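# Pour coffee beans from plate into cup, replace plate

## Task

Tip the coffee beans off the paper plate into the paper cup so that at most a few are spilled and not a single bean ends up off the counter; afterwards put the plate back on the counter, face up, and release it.

## Robot and tools

Robot: two arms in a physics simulation, left_arm and right_arm. left_arm carries a five-finger left hand and right_arm a right hand, mirror images of each other. Base poses in the scene frame: left_arm at (+0.017, +0.286, 0) m, quat_wxyz (+1.000, 0, 0, +0.016); right_arm at (+0.035, -0.369, 0) m, quat_wxyz (+1.000, 0, 0, +0.018). A camera stand sits behind the arms, and loose objects may occasionally get a small push.

Scene frame: origin at table-top height, halfway between the nominal bases; +x reaches out over the table, +y toward left_arm, +z up. Image left and right do not match these names. Reported end_effector_position (metres) and end_effector_quat_wxyz use this frame and may be off by a few centimetres.

Hand point: a spot fixed to the palm, 0.05 m in front of it and 0.15 m from the wrist face. Its +z runs along straight fingers, +y out of the palm, +x across the palm away from the thumb on the right hand (toward the thumb on the left hand). Straight fingers extend 0.06 to 0.07 m past it along +z and sit 0.06 m behind it along -y. A wrist bracket on the little-finger side can collide with things.

Row layout (used by execute_actions and move): one flat list of 28 numbers, each in [-1, 1], covering both arms even if only one moves. Order: left_arm dx, dy, dz, rx, ry, rz; left hand little, ring, middle, index, thumb_bend, thumb_turn, force_limit, speed; then the same 14 for right_arm. The six pose numbers are an offset, not a pose: they are measured from that arm's current Hand target along the Hand target's own axes, with 1.0 meaning 0.6 m or 180 degrees; rx, ry, rz form one rotation vector. All zeros re-requests the current Hand target. Finger targets are absolute: +1 open/straight, -1 closed; thumb_turn +1 beside the palm, -1 opposite the fingers. force_limit maps -1..+1 to about 0..10 N (0..15 N for the two thumb motors). speed rises from near zero at -1 to full at +0.48 and stays full up to +1; use -0.94 or below for a gentle grip. No hand number means 'unchanged': to keep a hand as is, resend its last executed eight numbers (or, before any, its hand_measured plus hand_force_limit and hand_speed). The thumb turned in front and the fingers can close on objects roughly 0.035 to 0.065 m thick.

execute_actions(actions, cameras): actions is a list of actions; each action is up to 15 rows, one per 1/30 s step, the last row held to fill 15 steps. Every row in an action is an offset from the Hand target at that action's start; a following action starts from the new Hand target, so repeating an offset keeps moving. An empty actions list returns camera images and fuller state.

move(target, speed, blend, blocking, cameras): drives each hand point in a straight line toward the target; target is one 28-number row or a list of up to 15 rows, every row an offset from the same starting Hand targets. speed is in m/s, 0.002 to 4.3, default 0.25 (rotation up to twice that in rad/s), one value or one per target. blend in metres rounds corners of a list; 0 stops at each. blocking=false returns early while motion continues. Paths cap at 10 s and do not avoid obstacles or the other arm; avoid passing near an arm's own base. The result adds a 'move:' line (done, off_target, moving, held, fault) plus limits such as paced or held.

wait(seconds 0 to 10), stop() to brake a running move, zoom_image(camera, region [x0, y0, x1, y1] in pixels, at most 504 by 504) on the newest image, show_instructions() for reference pages, finished_scene(scene) with the current scene number to end it irreversibly.

Cameras: cam_head_left, cam_head_right, cam_high, cam_low (896x504), cam_left_wrist, cam_right_wrist (616x616 fisheye). cameras=["all"] shows all, [] none.

Results: Hand target is the last commanded pose after clipping (orientation is clipped to within 40 degrees of the measured one per step); the hand often rests 1 to 3 cm, sometimes 5 cm, short, mostly low, without any contact. hand_measured, hand_stopped_by (moving, target, force, stalled, fault) and hand_load_n follow the motor order; a lost grip shows as load near 0. Joint torques include gravity and have offsets and noise. MOTOR HOT appears near 85 °C; at 100 °C that arm drops for 30 to 60 s.

Avoid: dropping the plate or beans, releasing anything while it moves, fast or forceful contact, pressing the arms or hands together, overloading fingers with hard pushes or swung loads, and anything falling off the table. A blocked arm keeps pushing until commanded back past its hand point. Pour slowly, then lower the plate flat onto the counter before opening the hand.

Each tool is called after ">>>" by a JSON object that holds its "name" and its "arguments".

Reference images:

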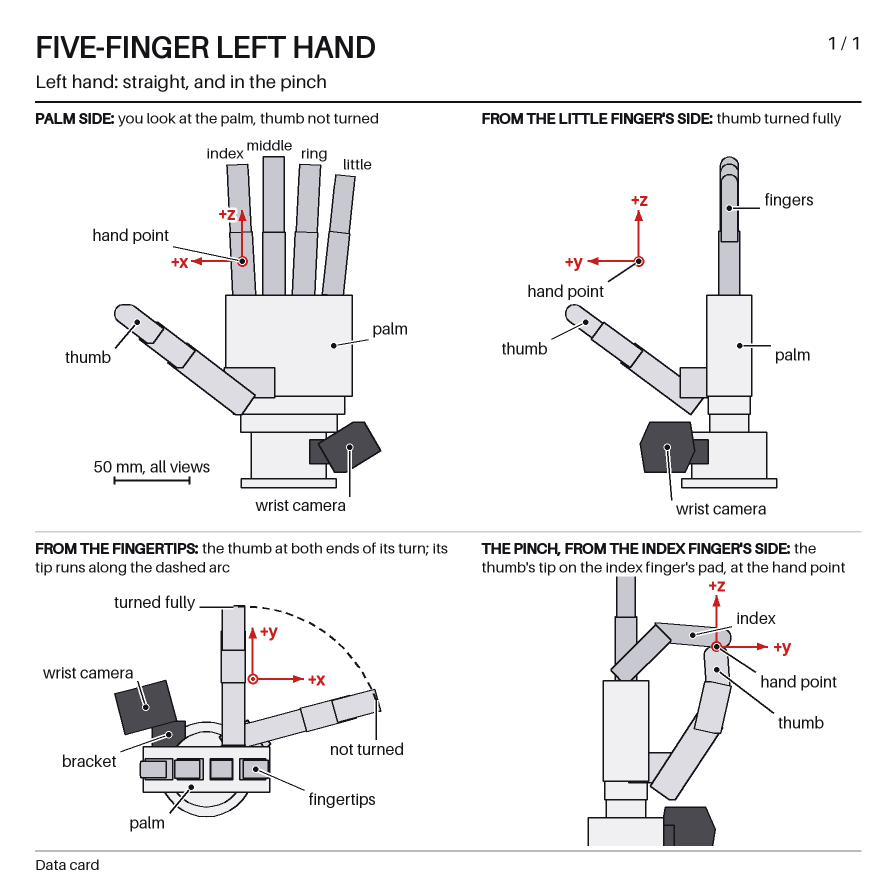

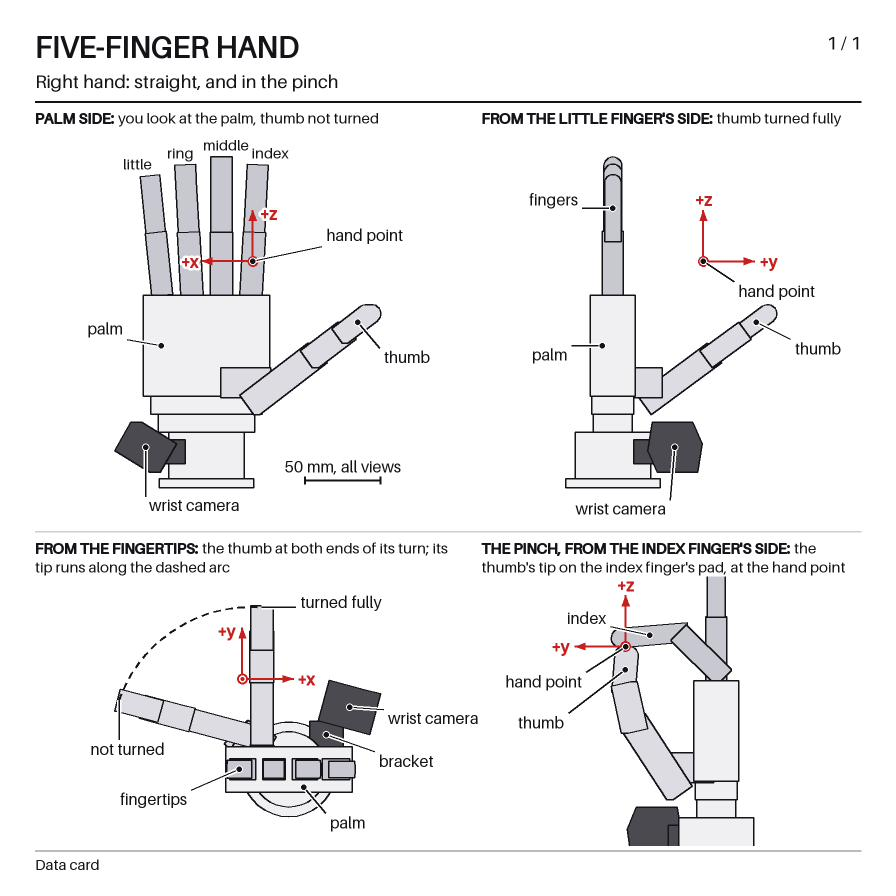

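## Session

>>> {"name": "execute_actions", "arguments": {"actions": []}}

Scene clock: 0.00 s.
left_arm: end_effector_position=(+0.6050, +0.4969, +0.2279) hand_measured=(+1.000, +1.000, +1.000, +1.000, +1.000, +1.000) hand_load_n=(+0.0, +0.0, +0.0, +0.0, +0.0, +0.0) hand_stopped_by=(target, target, target, target, target, target) hand_force_limit=0.00 hand_speed=-0.80 end_effector_quat_wxyz=(+0.159, +0.951, -0.091, +0.250) | right_arm: end_effector_position=(+0.5818, -0.0702, +0.3093) hand_measured=(+1.000, +1.000, +1.000, +1.000, +1.000, +1.000) hand_load_n=(+0.0, +0.0, +0.0, +0.0, +0.0, +0.0) hand_stopped_by=(target, target, target, target, target, target) hand_force_limit=0.00 hand_speed=-0.80 end_effector_quat_wxyz=(-0.319, +0.903, -0.286, -0.021)
Joint positions: left_arm=[0.573 1.876 1.766 -1.258 0.571 -0.836] | right_arm=[0.309 1.917 2.169 -1.425 -0.529 -0.503]
Joint velocities: within noise
Joint torques (N m): no reading
Heat: left arm: hottest shoulder 19 °C; right arm: hottest shoulder 22 °C.
Hand target: left_arm +0.6128, +0.5008, +0.2467; +0.148, +0.947, -0.095, +0.269 | right_arm +0.5870, -0.0670, +0.3201; -0.330, +0.901, -0.283, -0.011

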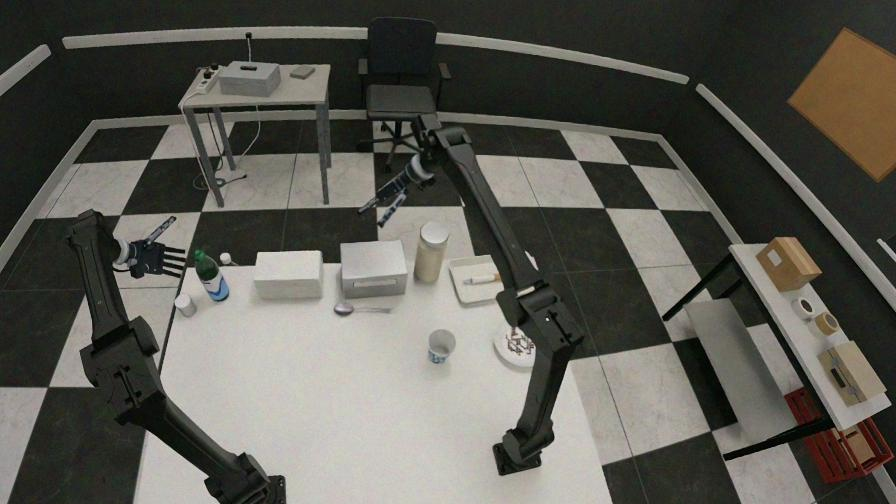

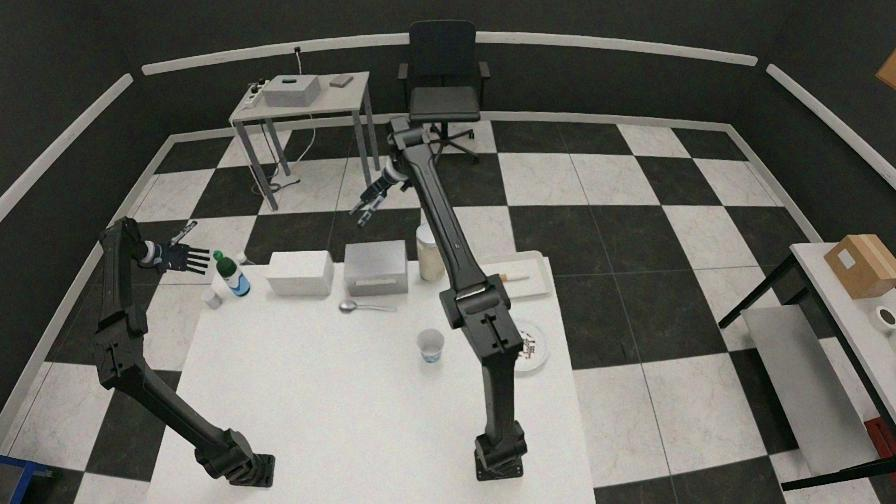

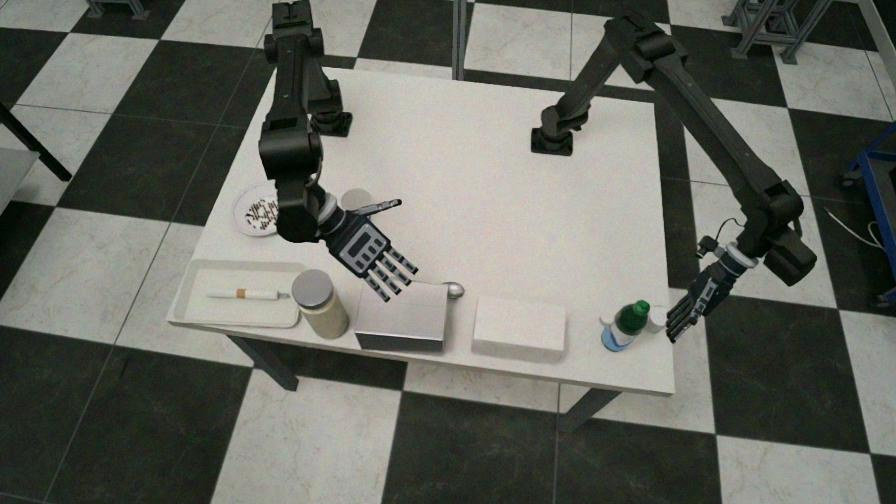

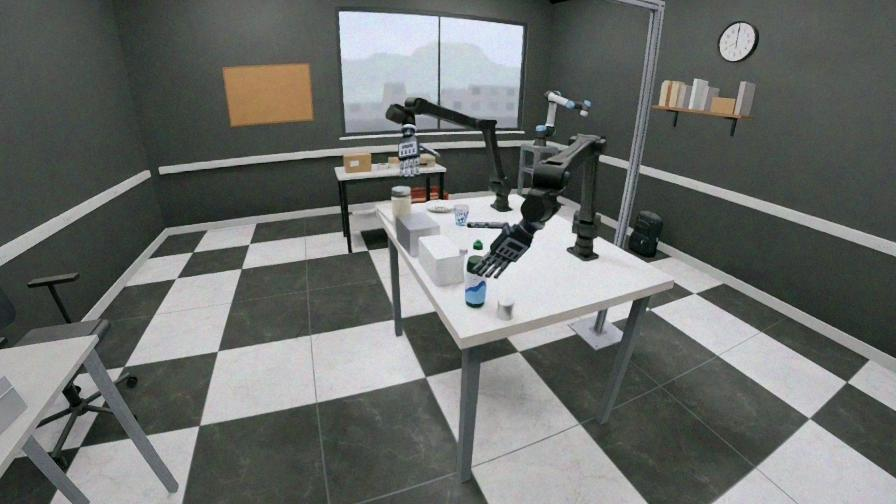

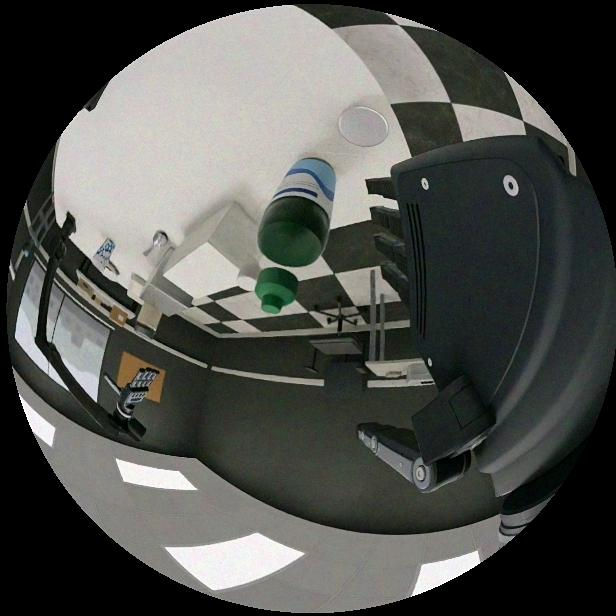

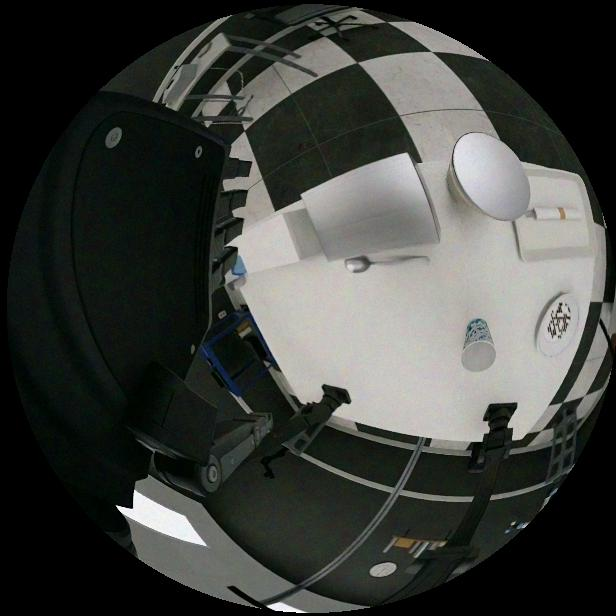

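>>> {"name": "zoom_image", "arguments": {"camera": "cam_high", "region": [160, 100, 420, 360]}}

>>> {"name": "zoom_image", "arguments": {"camera": "cam_head_left", "region": [400, 280, 620, 480]}}

>>> {"name": "zoom_image", "arguments": {"camera": "cam_right_wrist", "region": [400, 120, 616, 460]}}

Scaled by 1.938 from the camera's 896x504 image, which has a finer 1280x720 frame.

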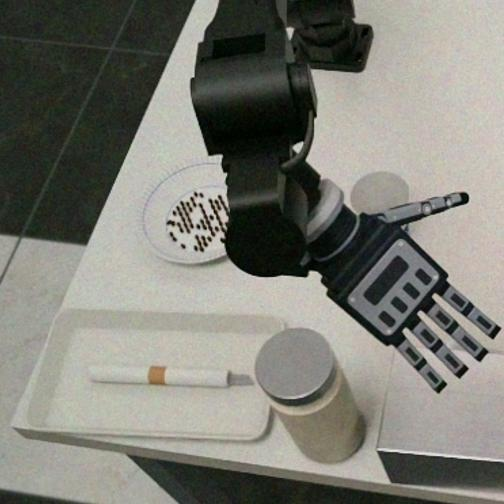

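Scaled by 2.291 from the camera's 896x504 image, which has a finer 1280x720 frame.

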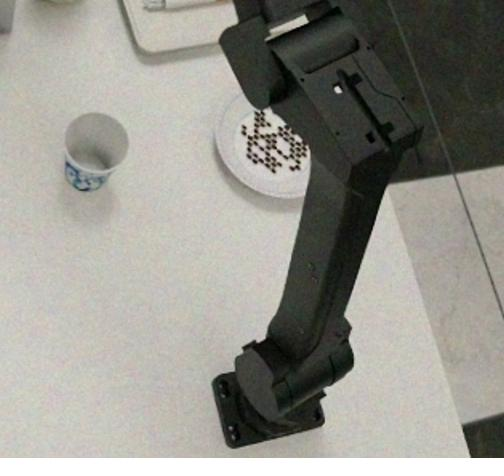

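Scaled by 1.482 from the camera's 616x616 image, which has a finer 880x880 frame.

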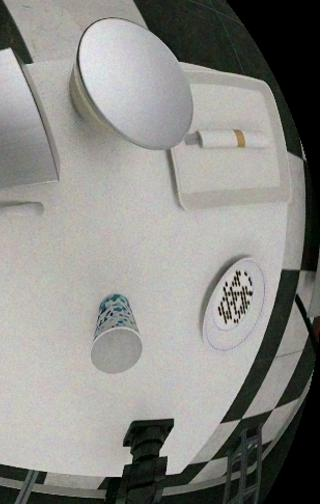

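>>> {"name": "move", "arguments": {"target": [0,0,0,0,0,0,1,1,1,1,1,1,0,-0.8,-0.0911,0.6161,-0.5026,-0.1254,0.1923,0.4004,1,1,1,1,1,1,0,-0.8], "cameras": ["all"]}}

Scene clock: 105.63 s.
left_arm: end_effector_position=(+0.6050, +0.4969, +0.2279) hand_measured=(+1.000, +1.000, +1.000, +1.000, +1.000, +1.000) hand_load_n=(+0.0, +0.0, +0.0, +0.0, +0.0, +0.0) hand_stopped_by=(target, target, target, target, target, target) hand_force_limit=0.00 hand_speed=-0.80 end_effector_quat_wxyz=(+0.159, +0.951, -0.091, +0.250) | right_arm: end_effector_position=(+0.3040, -0.4532, +0.3439) hand_measured=(+1.000, +1.000, +1.000, +1.000, +1.000, +1.000) hand_load_n=(+0.0, +0.0, +0.0, +0.0, +0.0, +0.0) hand_stopped_by=(target, target, target, target, target, target) hand_force_limit=0.00 hand_speed=-0.80 end_effector_quat_wxyz=(+0.052, -0.579, +0.811, -0.071)
Joint positions: left_arm=[0.573 1.876 1.766 -1.258 0.571 -0.836] | right_arm=[-0.443 1.154 1.458 -1.699 -0.015 -0.074]
Joint torques (N m): left_arm=[-0.09 -20.37 9.05 1.13 0.52 0.03] | right_arm=[-1.9 -5.6 7.5 0.69 0.07 0.05]
Heat: left arm: hottest elbow 31 °C; right arm: hottest shoulder 24 °C.
Hand target: left_arm +0.6128, +0.5008, +0.2467; +0.148, +0.947, -0.095, +0.269 | right_arm +0.3000, -0.4508, +0.3499; +0.000, -0.574, +0.819, +0.000
Off the commanded pose: left_arm 0.021 m, 3 deg | right_arm 0.008 m, 10 deg.
joint sent to its limit (right arm) — joint 4 (wrist pitch), lower limit. The joint targets are off in position and orientation.
move: off_target (left_arm, right_arm)

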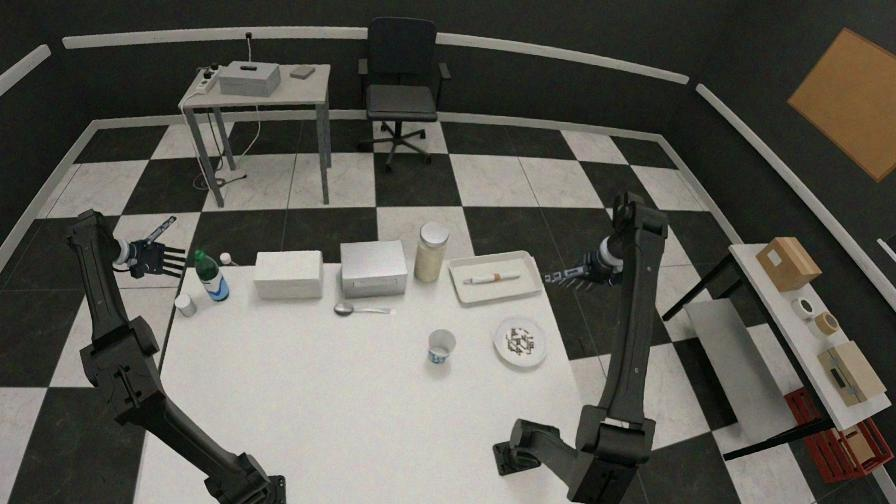

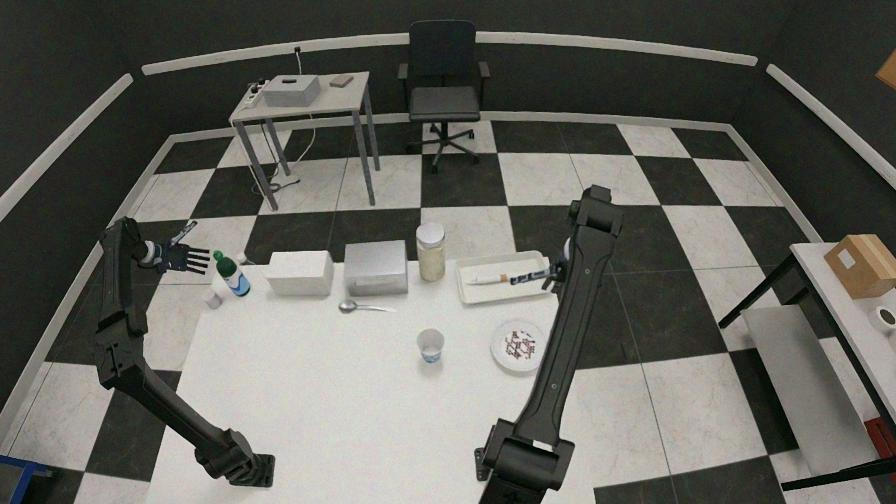

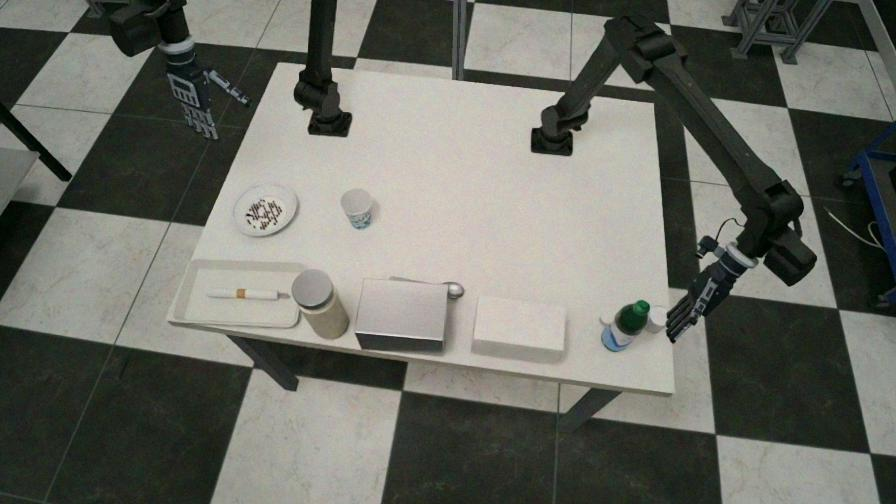

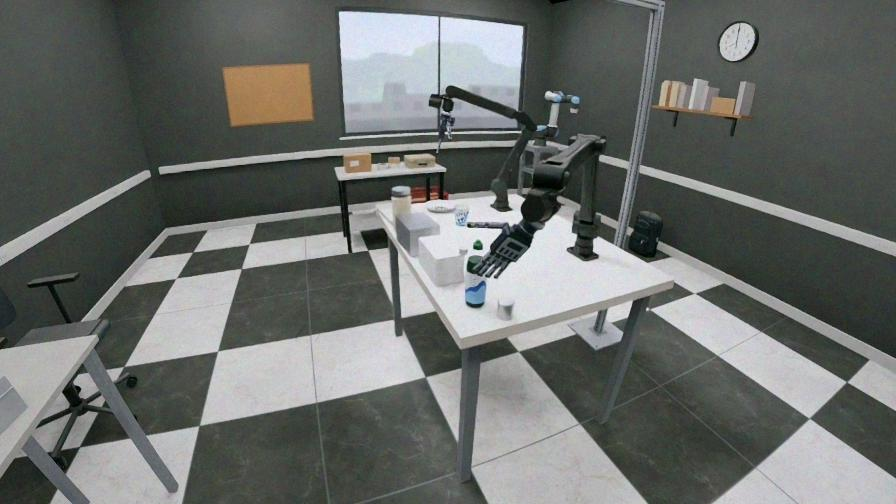

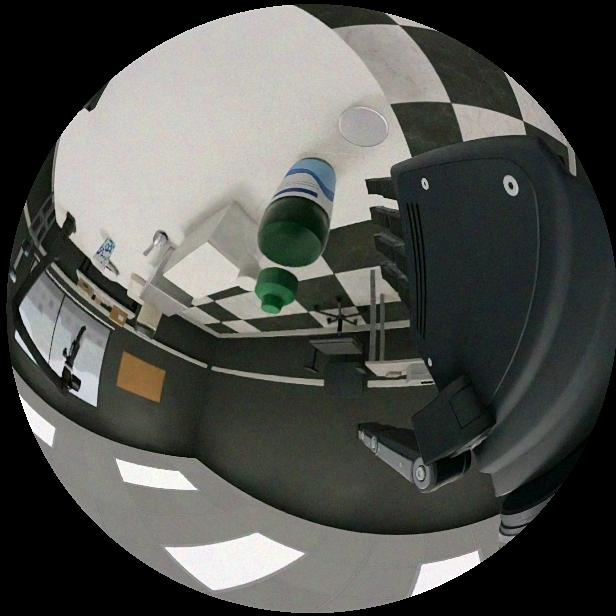

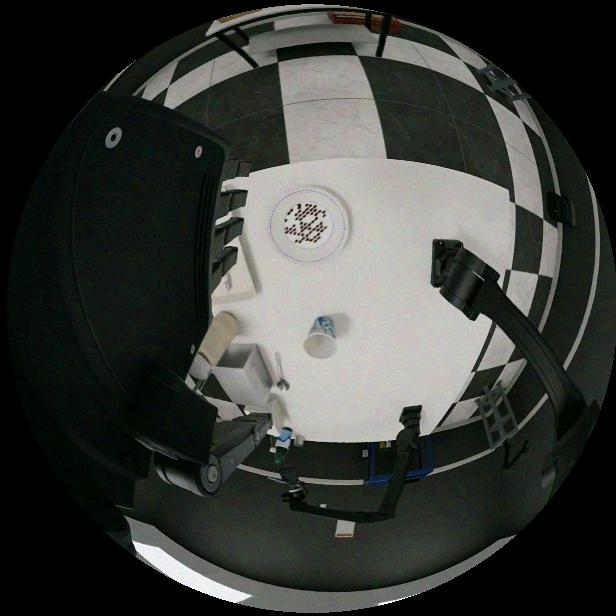

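>>> {"name": "zoom_image", "arguments": {"camera": "cam_right_wrist", "region": [220, 160, 380, 380]}}

>>> {"name": "zoom_image", "arguments": {"camera": "cam_high", "region": [200, 150, 400, 260]}}

>>> {"name": "zoom_image", "arguments": {"camera": "cam_low", "region": [370, 160, 530, 260]}}

Scaled by 2.291 from the camera's 616x616 image, which has a finer 880x880 frame.

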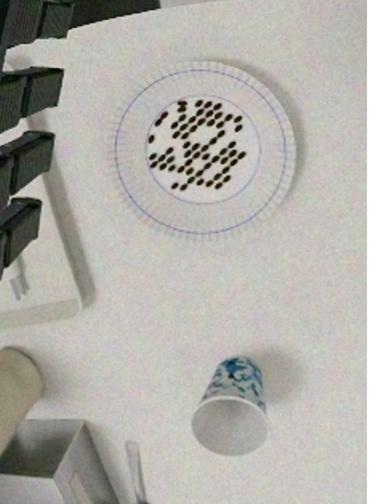

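Scaled by 2.520 from the camera's 896x504 image, which has a finer 1280x720 frame.

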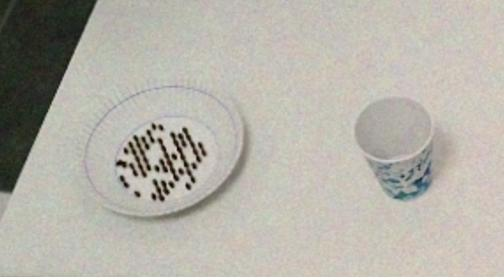

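Scaled by 3.150 from the camera's 896x504 image, which has a finer 1280x720 frame.

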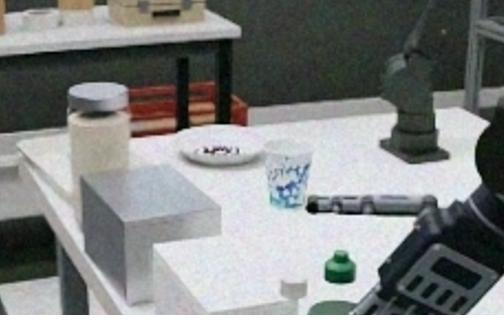

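>>> {"name": "move", "arguments": {"target": [0,0,0,0,0,0,1,1,1,1,1,1,0,-0.8,0.0155,-0.3392,0.3498,0.1665,0.0073,0.0274,-0.9,-0.9,0,0,1,-1,0,0], "cameras": ["all"]}}

Scene clock: 265.17 s.
left_arm: end_effector_position=(+0.6050, +0.4969, +0.2279) hand_measured=(+1.000, +1.000, +1.000, +1.000, +1.000, +1.000) hand_load_n=(+0.0, +0.0, +0.0, +0.0, +0.0, +0.0) hand_stopped_by=(target, target, target, target, target, target) hand_force_limit=0.00 hand_speed=-0.80 end_effector_quat_wxyz=(+0.159, +0.951, -0.091, +0.250) | right_arm: end_effector_position=(+0.4757, -0.5267, +0.1371) hand_measured=(-0.900, -0.900, +0.000, +0.000, +1.000, -1.000) hand_load_n=(+0.0, +0.0, +0.0, +0.0, +0.0, +0.0) hand_stopped_by=(target, target, target, target, target, target) hand_force_limit=0.00 hand_speed=0.00 end_effector_quat_wxyz=(+0.132, -0.530, +0.812, -0.206)
Joint positions: left_arm=[0.573 1.876 1.766 -1.258 0.571 -0.836] | right_arm=[-0.443 1.41 1.109 -0.777 0.008 0.006]
Joint torques (N m): left_arm=[-0.15 -20.25 9.13 1.18 0.51 0.02] | right_arm=[-1.03 -9.23 8.54 2.59 0.14 0.18]
Heat: left arm: hottest elbow 34 °C; right arm: hottest elbow 24 °C.
Hand target: left_arm +0.6128, +0.5008, +0.2467; +0.148, +0.947, -0.095, +0.269 | right_arm +0.4881, -0.5288, +0.1399; +0.139, -0.519, +0.815, -0.218
Off the commanded pose: left_arm 0.021 m, 3 deg | right_arm 0.013 m, 2 deg.
move: off_target (left_arm, right_arm)

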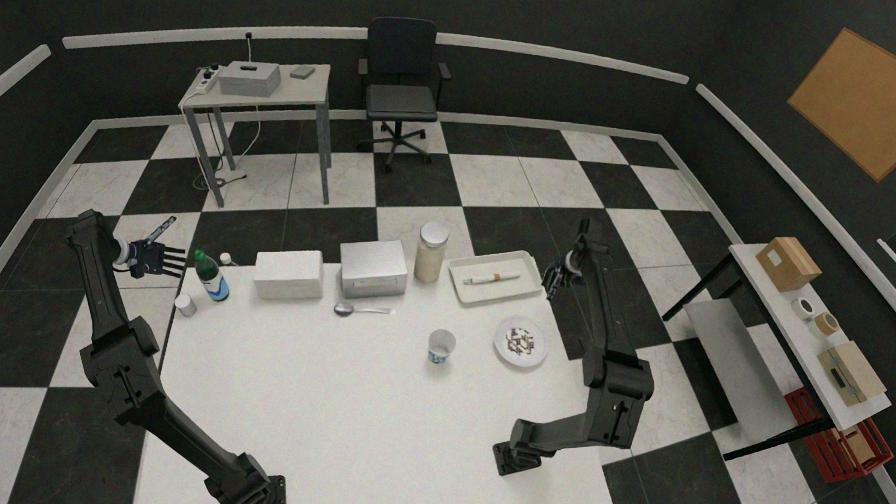

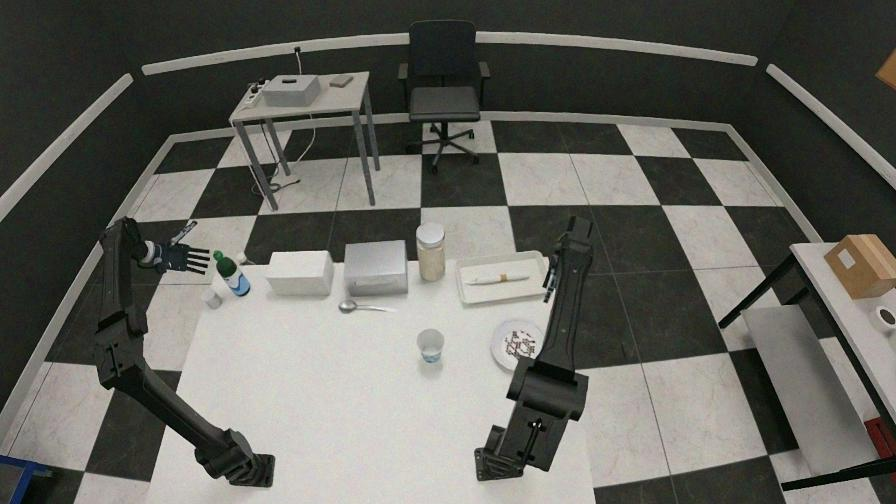

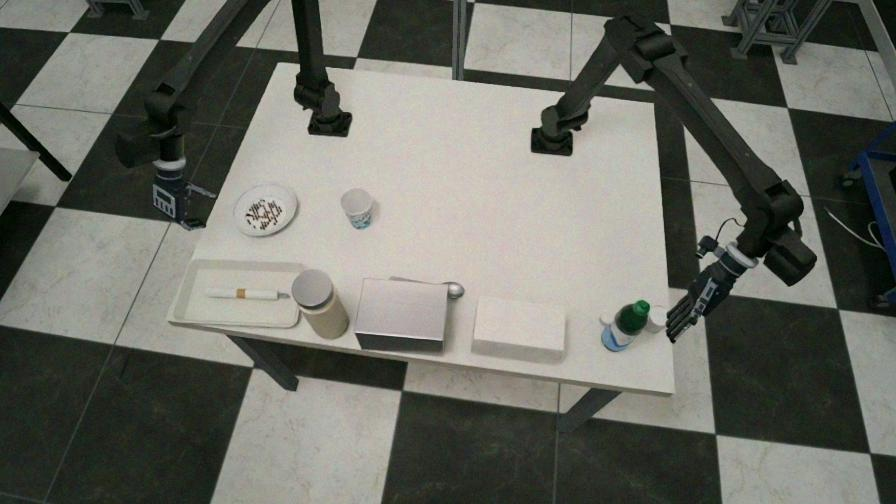

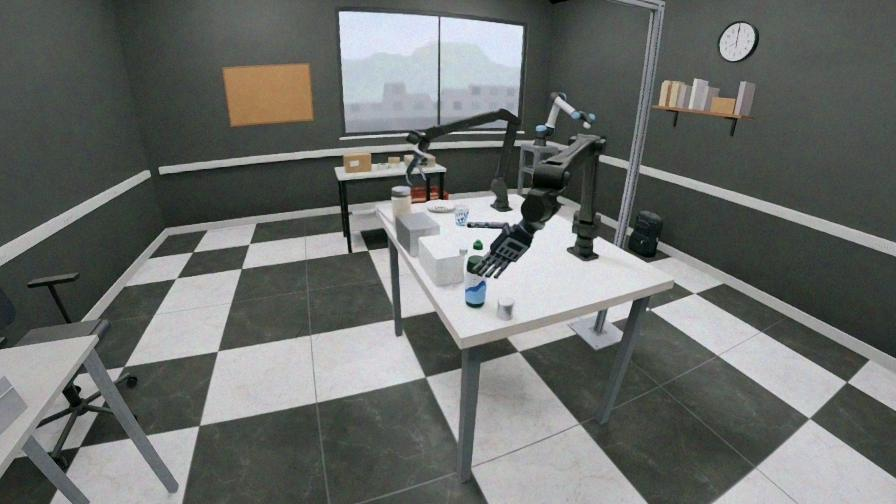

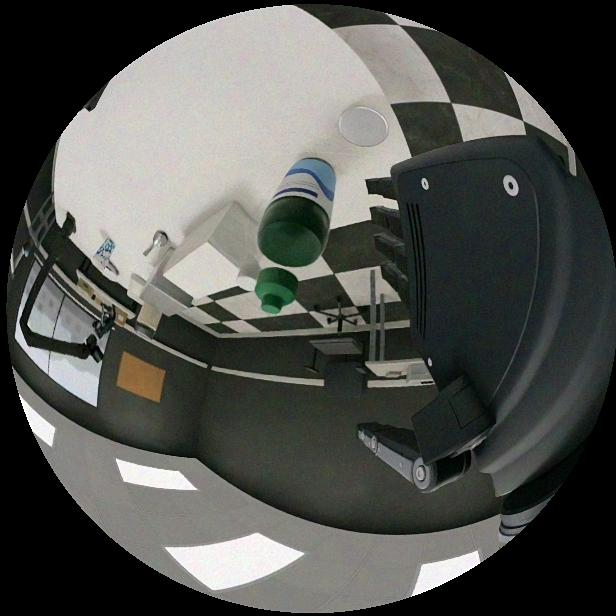

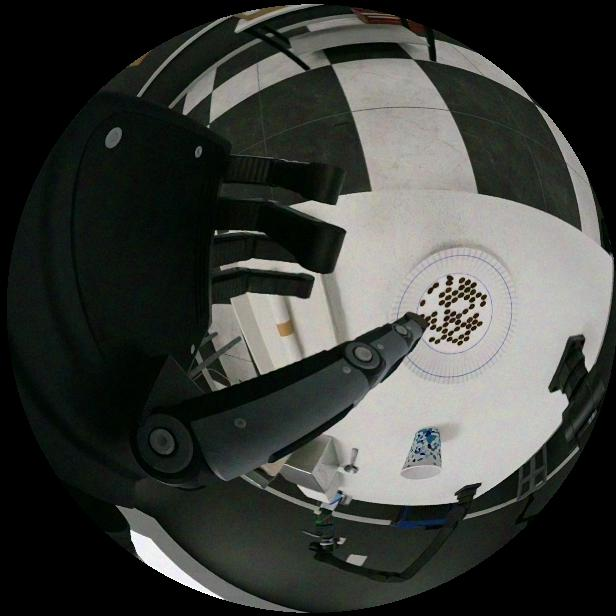

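>>> {"name": "zoom_image", "arguments": {"camera": "cam_right_wrist", "region": [180, 120, 540, 480]}}

>>> {"name": "zoom_image", "arguments": {"camera": "cam_high", "region": [130, 80, 310, 260]}}

Scaled by 1.400 from the camera's 616x616 image, which has a finer 880x880 frame.

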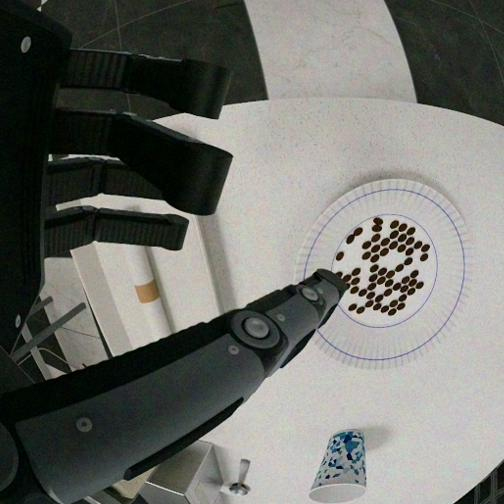

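Scaled by 2.800 from the camera's 896x504 image, which has a finer 1280x720 frame.

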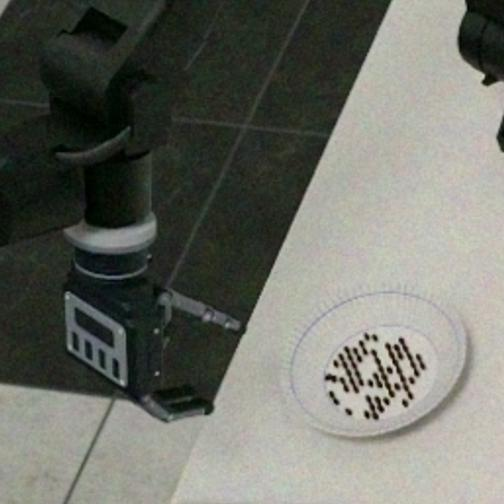

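>>> {"name": "move", "arguments": {"target": [0,0,0,0,0,0,1,1,1,1,1,1,0,-0.8,-0.0375,0.1020,0.1087,0,0,0,-0.9,-0.9,0,0,1,-1,0,0], "cameras": ["cam_right_wrist","cam_high","cam_low"], "speed": 0.15}}

>>> {"name": "zoom_image", "arguments": {"camera": "cam_right_wrist", "region": [180, 120, 540, 480]}}

>>> {"name": "zoom_image", "arguments": {"camera": "cam_high", "region": [160, 100, 320, 260]}}

>>> {"name": "zoom_image", "arguments": {"camera": "cam_low", "region": [370, 130, 530, 260]}}

Scene clock: 320.67 s.
left_arm: end_effector_position=(+0.6050, +0.4969, +0.2279) hand_measured=(+1.000, +1.000, +1.000, +1.000, +1.000, +1.000) hand_load_n=(+0.0, +0.0, +0.0, +0.0, +0.0, +0.0) hand_stopped_by=(target, target, target, target, target, target) hand_force_limit=0.00 hand_speed=-0.80 end_effector_quat_wxyz=(+0.159, +0.951, -0.091, +0.250) | right_arm: end_effector_position=(+0.4689, -0.4968, +0.0528) hand_measured=(-0.900, -0.900, +0.000, +0.000, +1.000, -1.000) hand_load_n=(+0.0, +0.5, +0.0, +0.5, +0.0, +0.0) hand_stopped_by=(target, target, target, target, target, target) hand_force_limit=0.00 hand_speed=0.00 end_effector_quat_wxyz=(+0.133, -0.532, +0.810, -0.208)
Joint positions: left_arm=[0.573 1.876 1.766 -1.258 0.571 -0.836] | right_arm=[-0.382 1.459 0.918 -0.531 0.037 0.054]
Joint torques (N m): left_arm=[-0.21 -20.13 9.06 1.13 0.54 0.02] | right_arm=[-0.56 -8.82 7.5 2.59 0.14 0.2]
Heat: left arm: hottest elbow 35 °C; right arm: hottest elbow 24 °C.
Hand target: left_arm +0.6128, +0.5008, +0.2467; +0.148, +0.947, -0.095, +0.269 | right_arm +0.4791, -0.4997, +0.0529; +0.139, -0.519, +0.815, -0.218
Off the commanded pose: left_arm 0.021 m, 3 deg | right_arm 0.011 m, 2 deg.
move: off_target (left_arm, right_arm)
Images, in order (width x height): cam_high 896x504, cam_low 896x504, cam_right_wrist 616x616.

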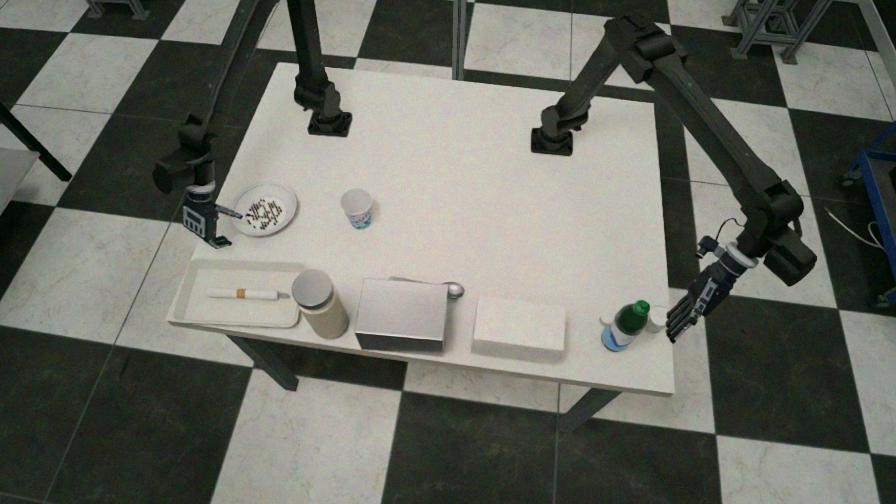

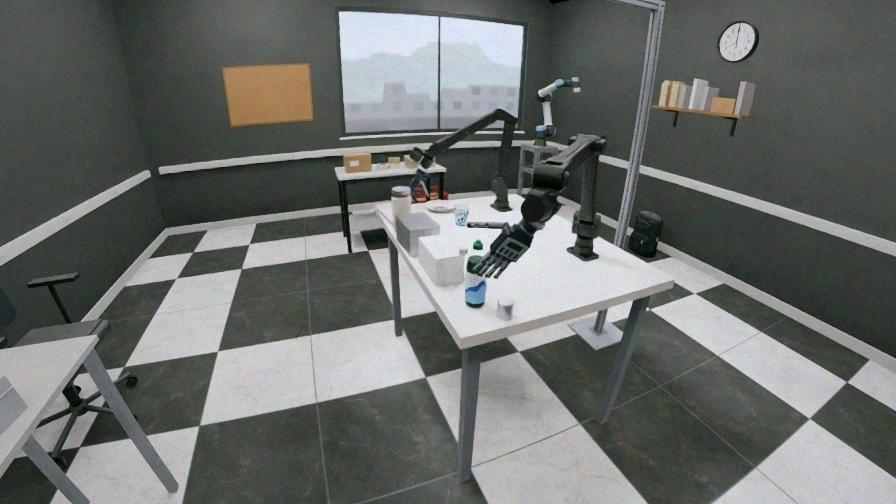

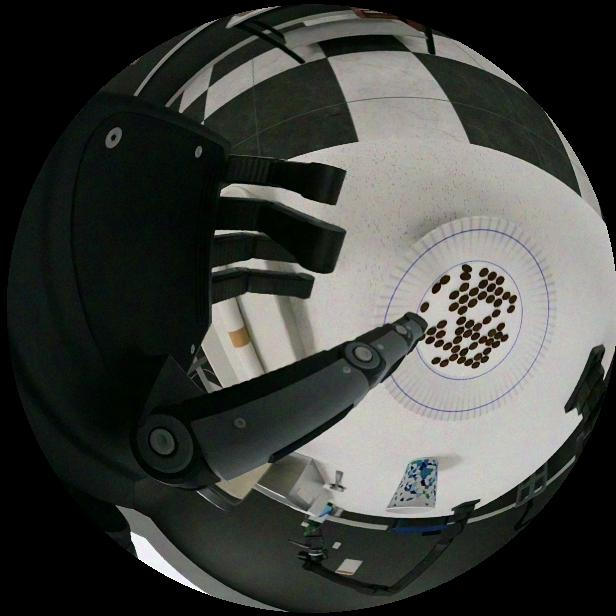

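Scaled by 1.400 from the camera's 616x616 image, which has a finer 880x880 frame.

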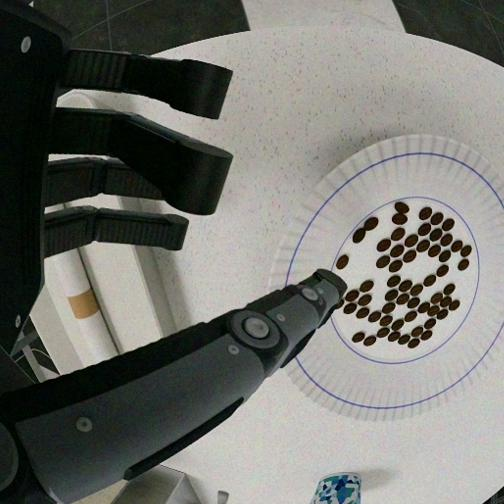

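Scaled by 3.150 from the camera's 896x504 image, which has a finer 1280x720 frame.

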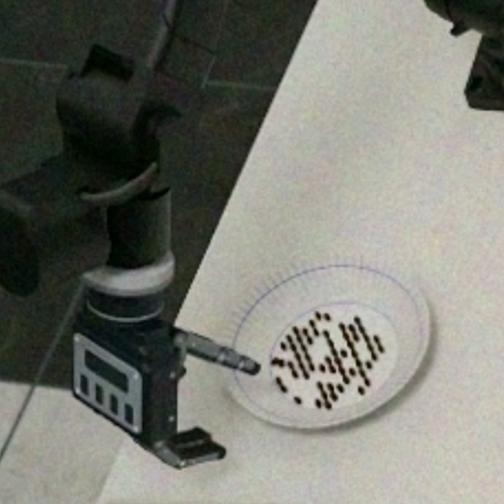

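Scaled by 3.150 from the camera's 896x504 image, which has a finer 1280x720 frame.

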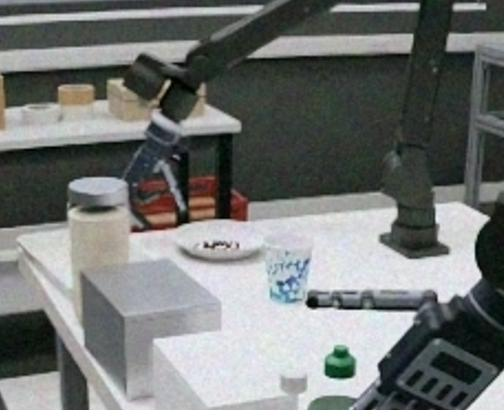

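>>> {"name": "move", "arguments": {"target": [0,0,0,0,0,0,1,1,1,1,1,1,0,-0.8,0.0093,0.0503,0.0210,0,0,0,-0.9,-0.9,0,0,1,-1,0,0], "cameras": ["cam_right_wrist","cam_high","cam_low"], "speed": 0.1}}

>>> {"name": "zoom_image", "arguments": {"camera": "cam_right_wrist", "region": [180, 120, 540, 480]}}

>>> {"name": "zoom_image", "arguments": {"camera": "cam_high", "region": [160, 150, 320, 270]}}

Scene clock: 363.53 s.
left_arm: end_effector_position=(+0.6050, +0.4969, +0.2279) hand_measured=(+1.000, +1.000, +1.000, +1.000, +1.000, +1.000) hand_load_n=(+0.0, +0.5, +0.0, +0.0, +0.0, +0.0) hand_stopped_by=(target, target, target, target, target, target) hand_force_limit=0.00 hand_speed=-0.80 end_effector_quat_wxyz=(+0.159, +0.951, -0.091, +0.250) | right_arm: end_effector_position=(+0.4504, -0.4901, +0.0246) hand_measured=(-0.900, -0.900, +0.000, +0.000, +1.000, -1.000) hand_load_n=(+0.0, +0.0, +0.0, +0.0, +0.0, +0.0) hand_stopped_by=(target, target, target, target, target, target) hand_force_limit=0.00 hand_speed=0.00 end_effector_quat_wxyz=(+0.131, -0.532, +0.810, -0.207)
Joint positions: left_arm=[0.573 1.876 1.766 -1.258 0.571 -0.836] | right_arm=[-0.382 1.459 0.83 -0.448 0.037 0.054]
Joint torques (N m): left_arm=[0.15 -20.01 9.14 1.11 0.53 0.03] | right_arm=[-1.26 -8.82 7.04 2.59 -0.03 0.1]
Heat: left arm: hottest elbow 35 °C; right arm: hottest elbow 24 °C.
Hand target: left_arm +0.6128, +0.5008, +0.2467; +0.148, +0.947, -0.095, +0.269 | right_arm +0.4588, -0.4964, +0.0269; +0.139, -0.519, +0.815, -0.218
Off the commanded pose: left_arm 0.021 m, 3 deg | right_arm 0.011 m, 2 deg.
move: off_target (left_arm, right_arm)
Images, in order (width x height): cam_high 896x504, cam_low 896x504, cam_right_wrist 616x616.

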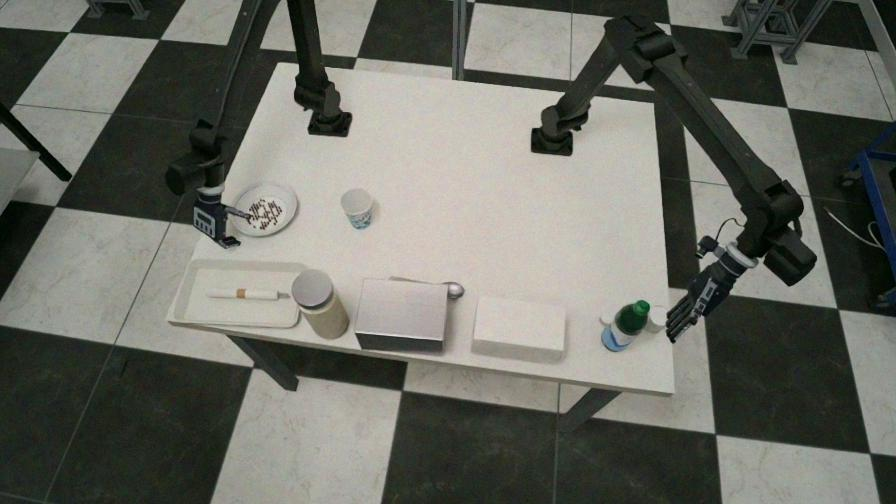

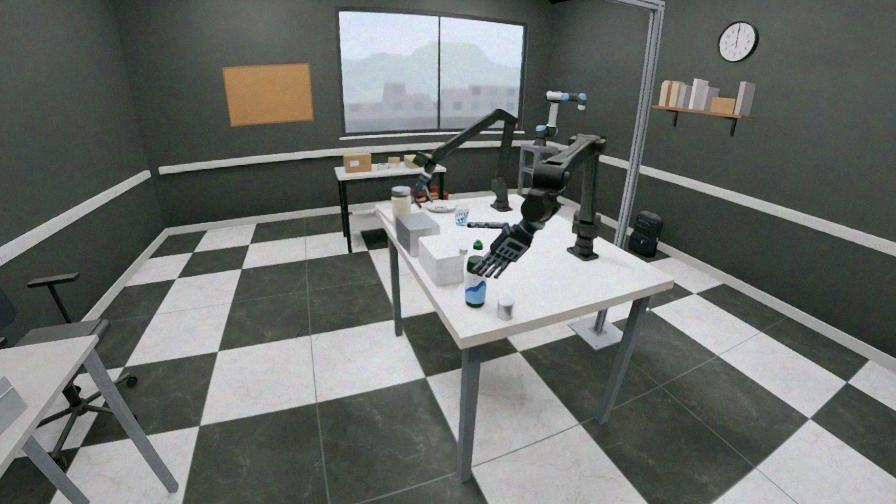

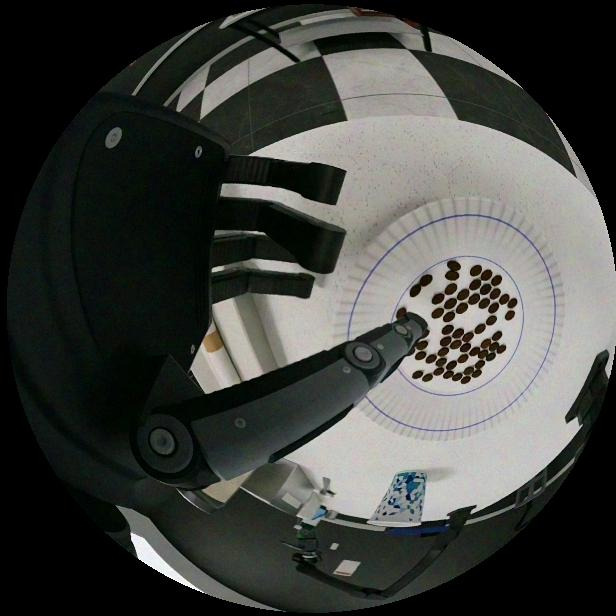

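Scaled by 1.400 from the camera's 616x616 image, which has a finer 880x880 frame.

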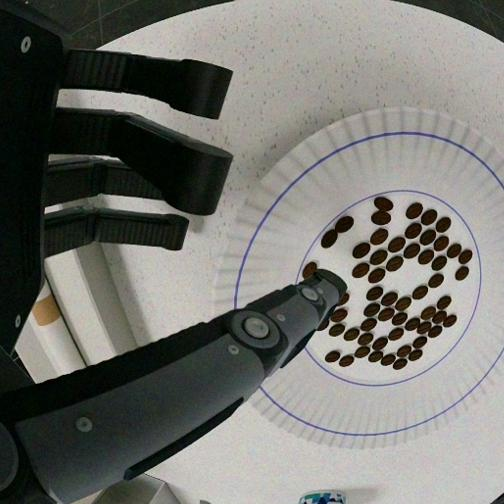

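Scaled by 3.150 from the camera's 896x504 image, which has a finer 1280x720 frame.

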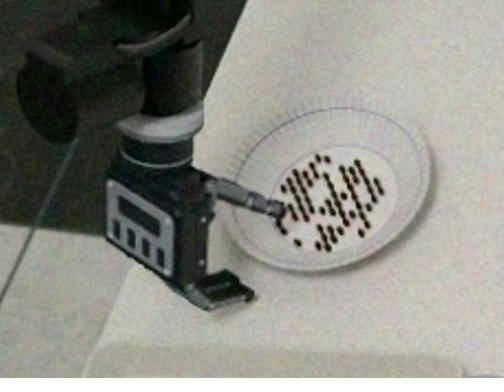

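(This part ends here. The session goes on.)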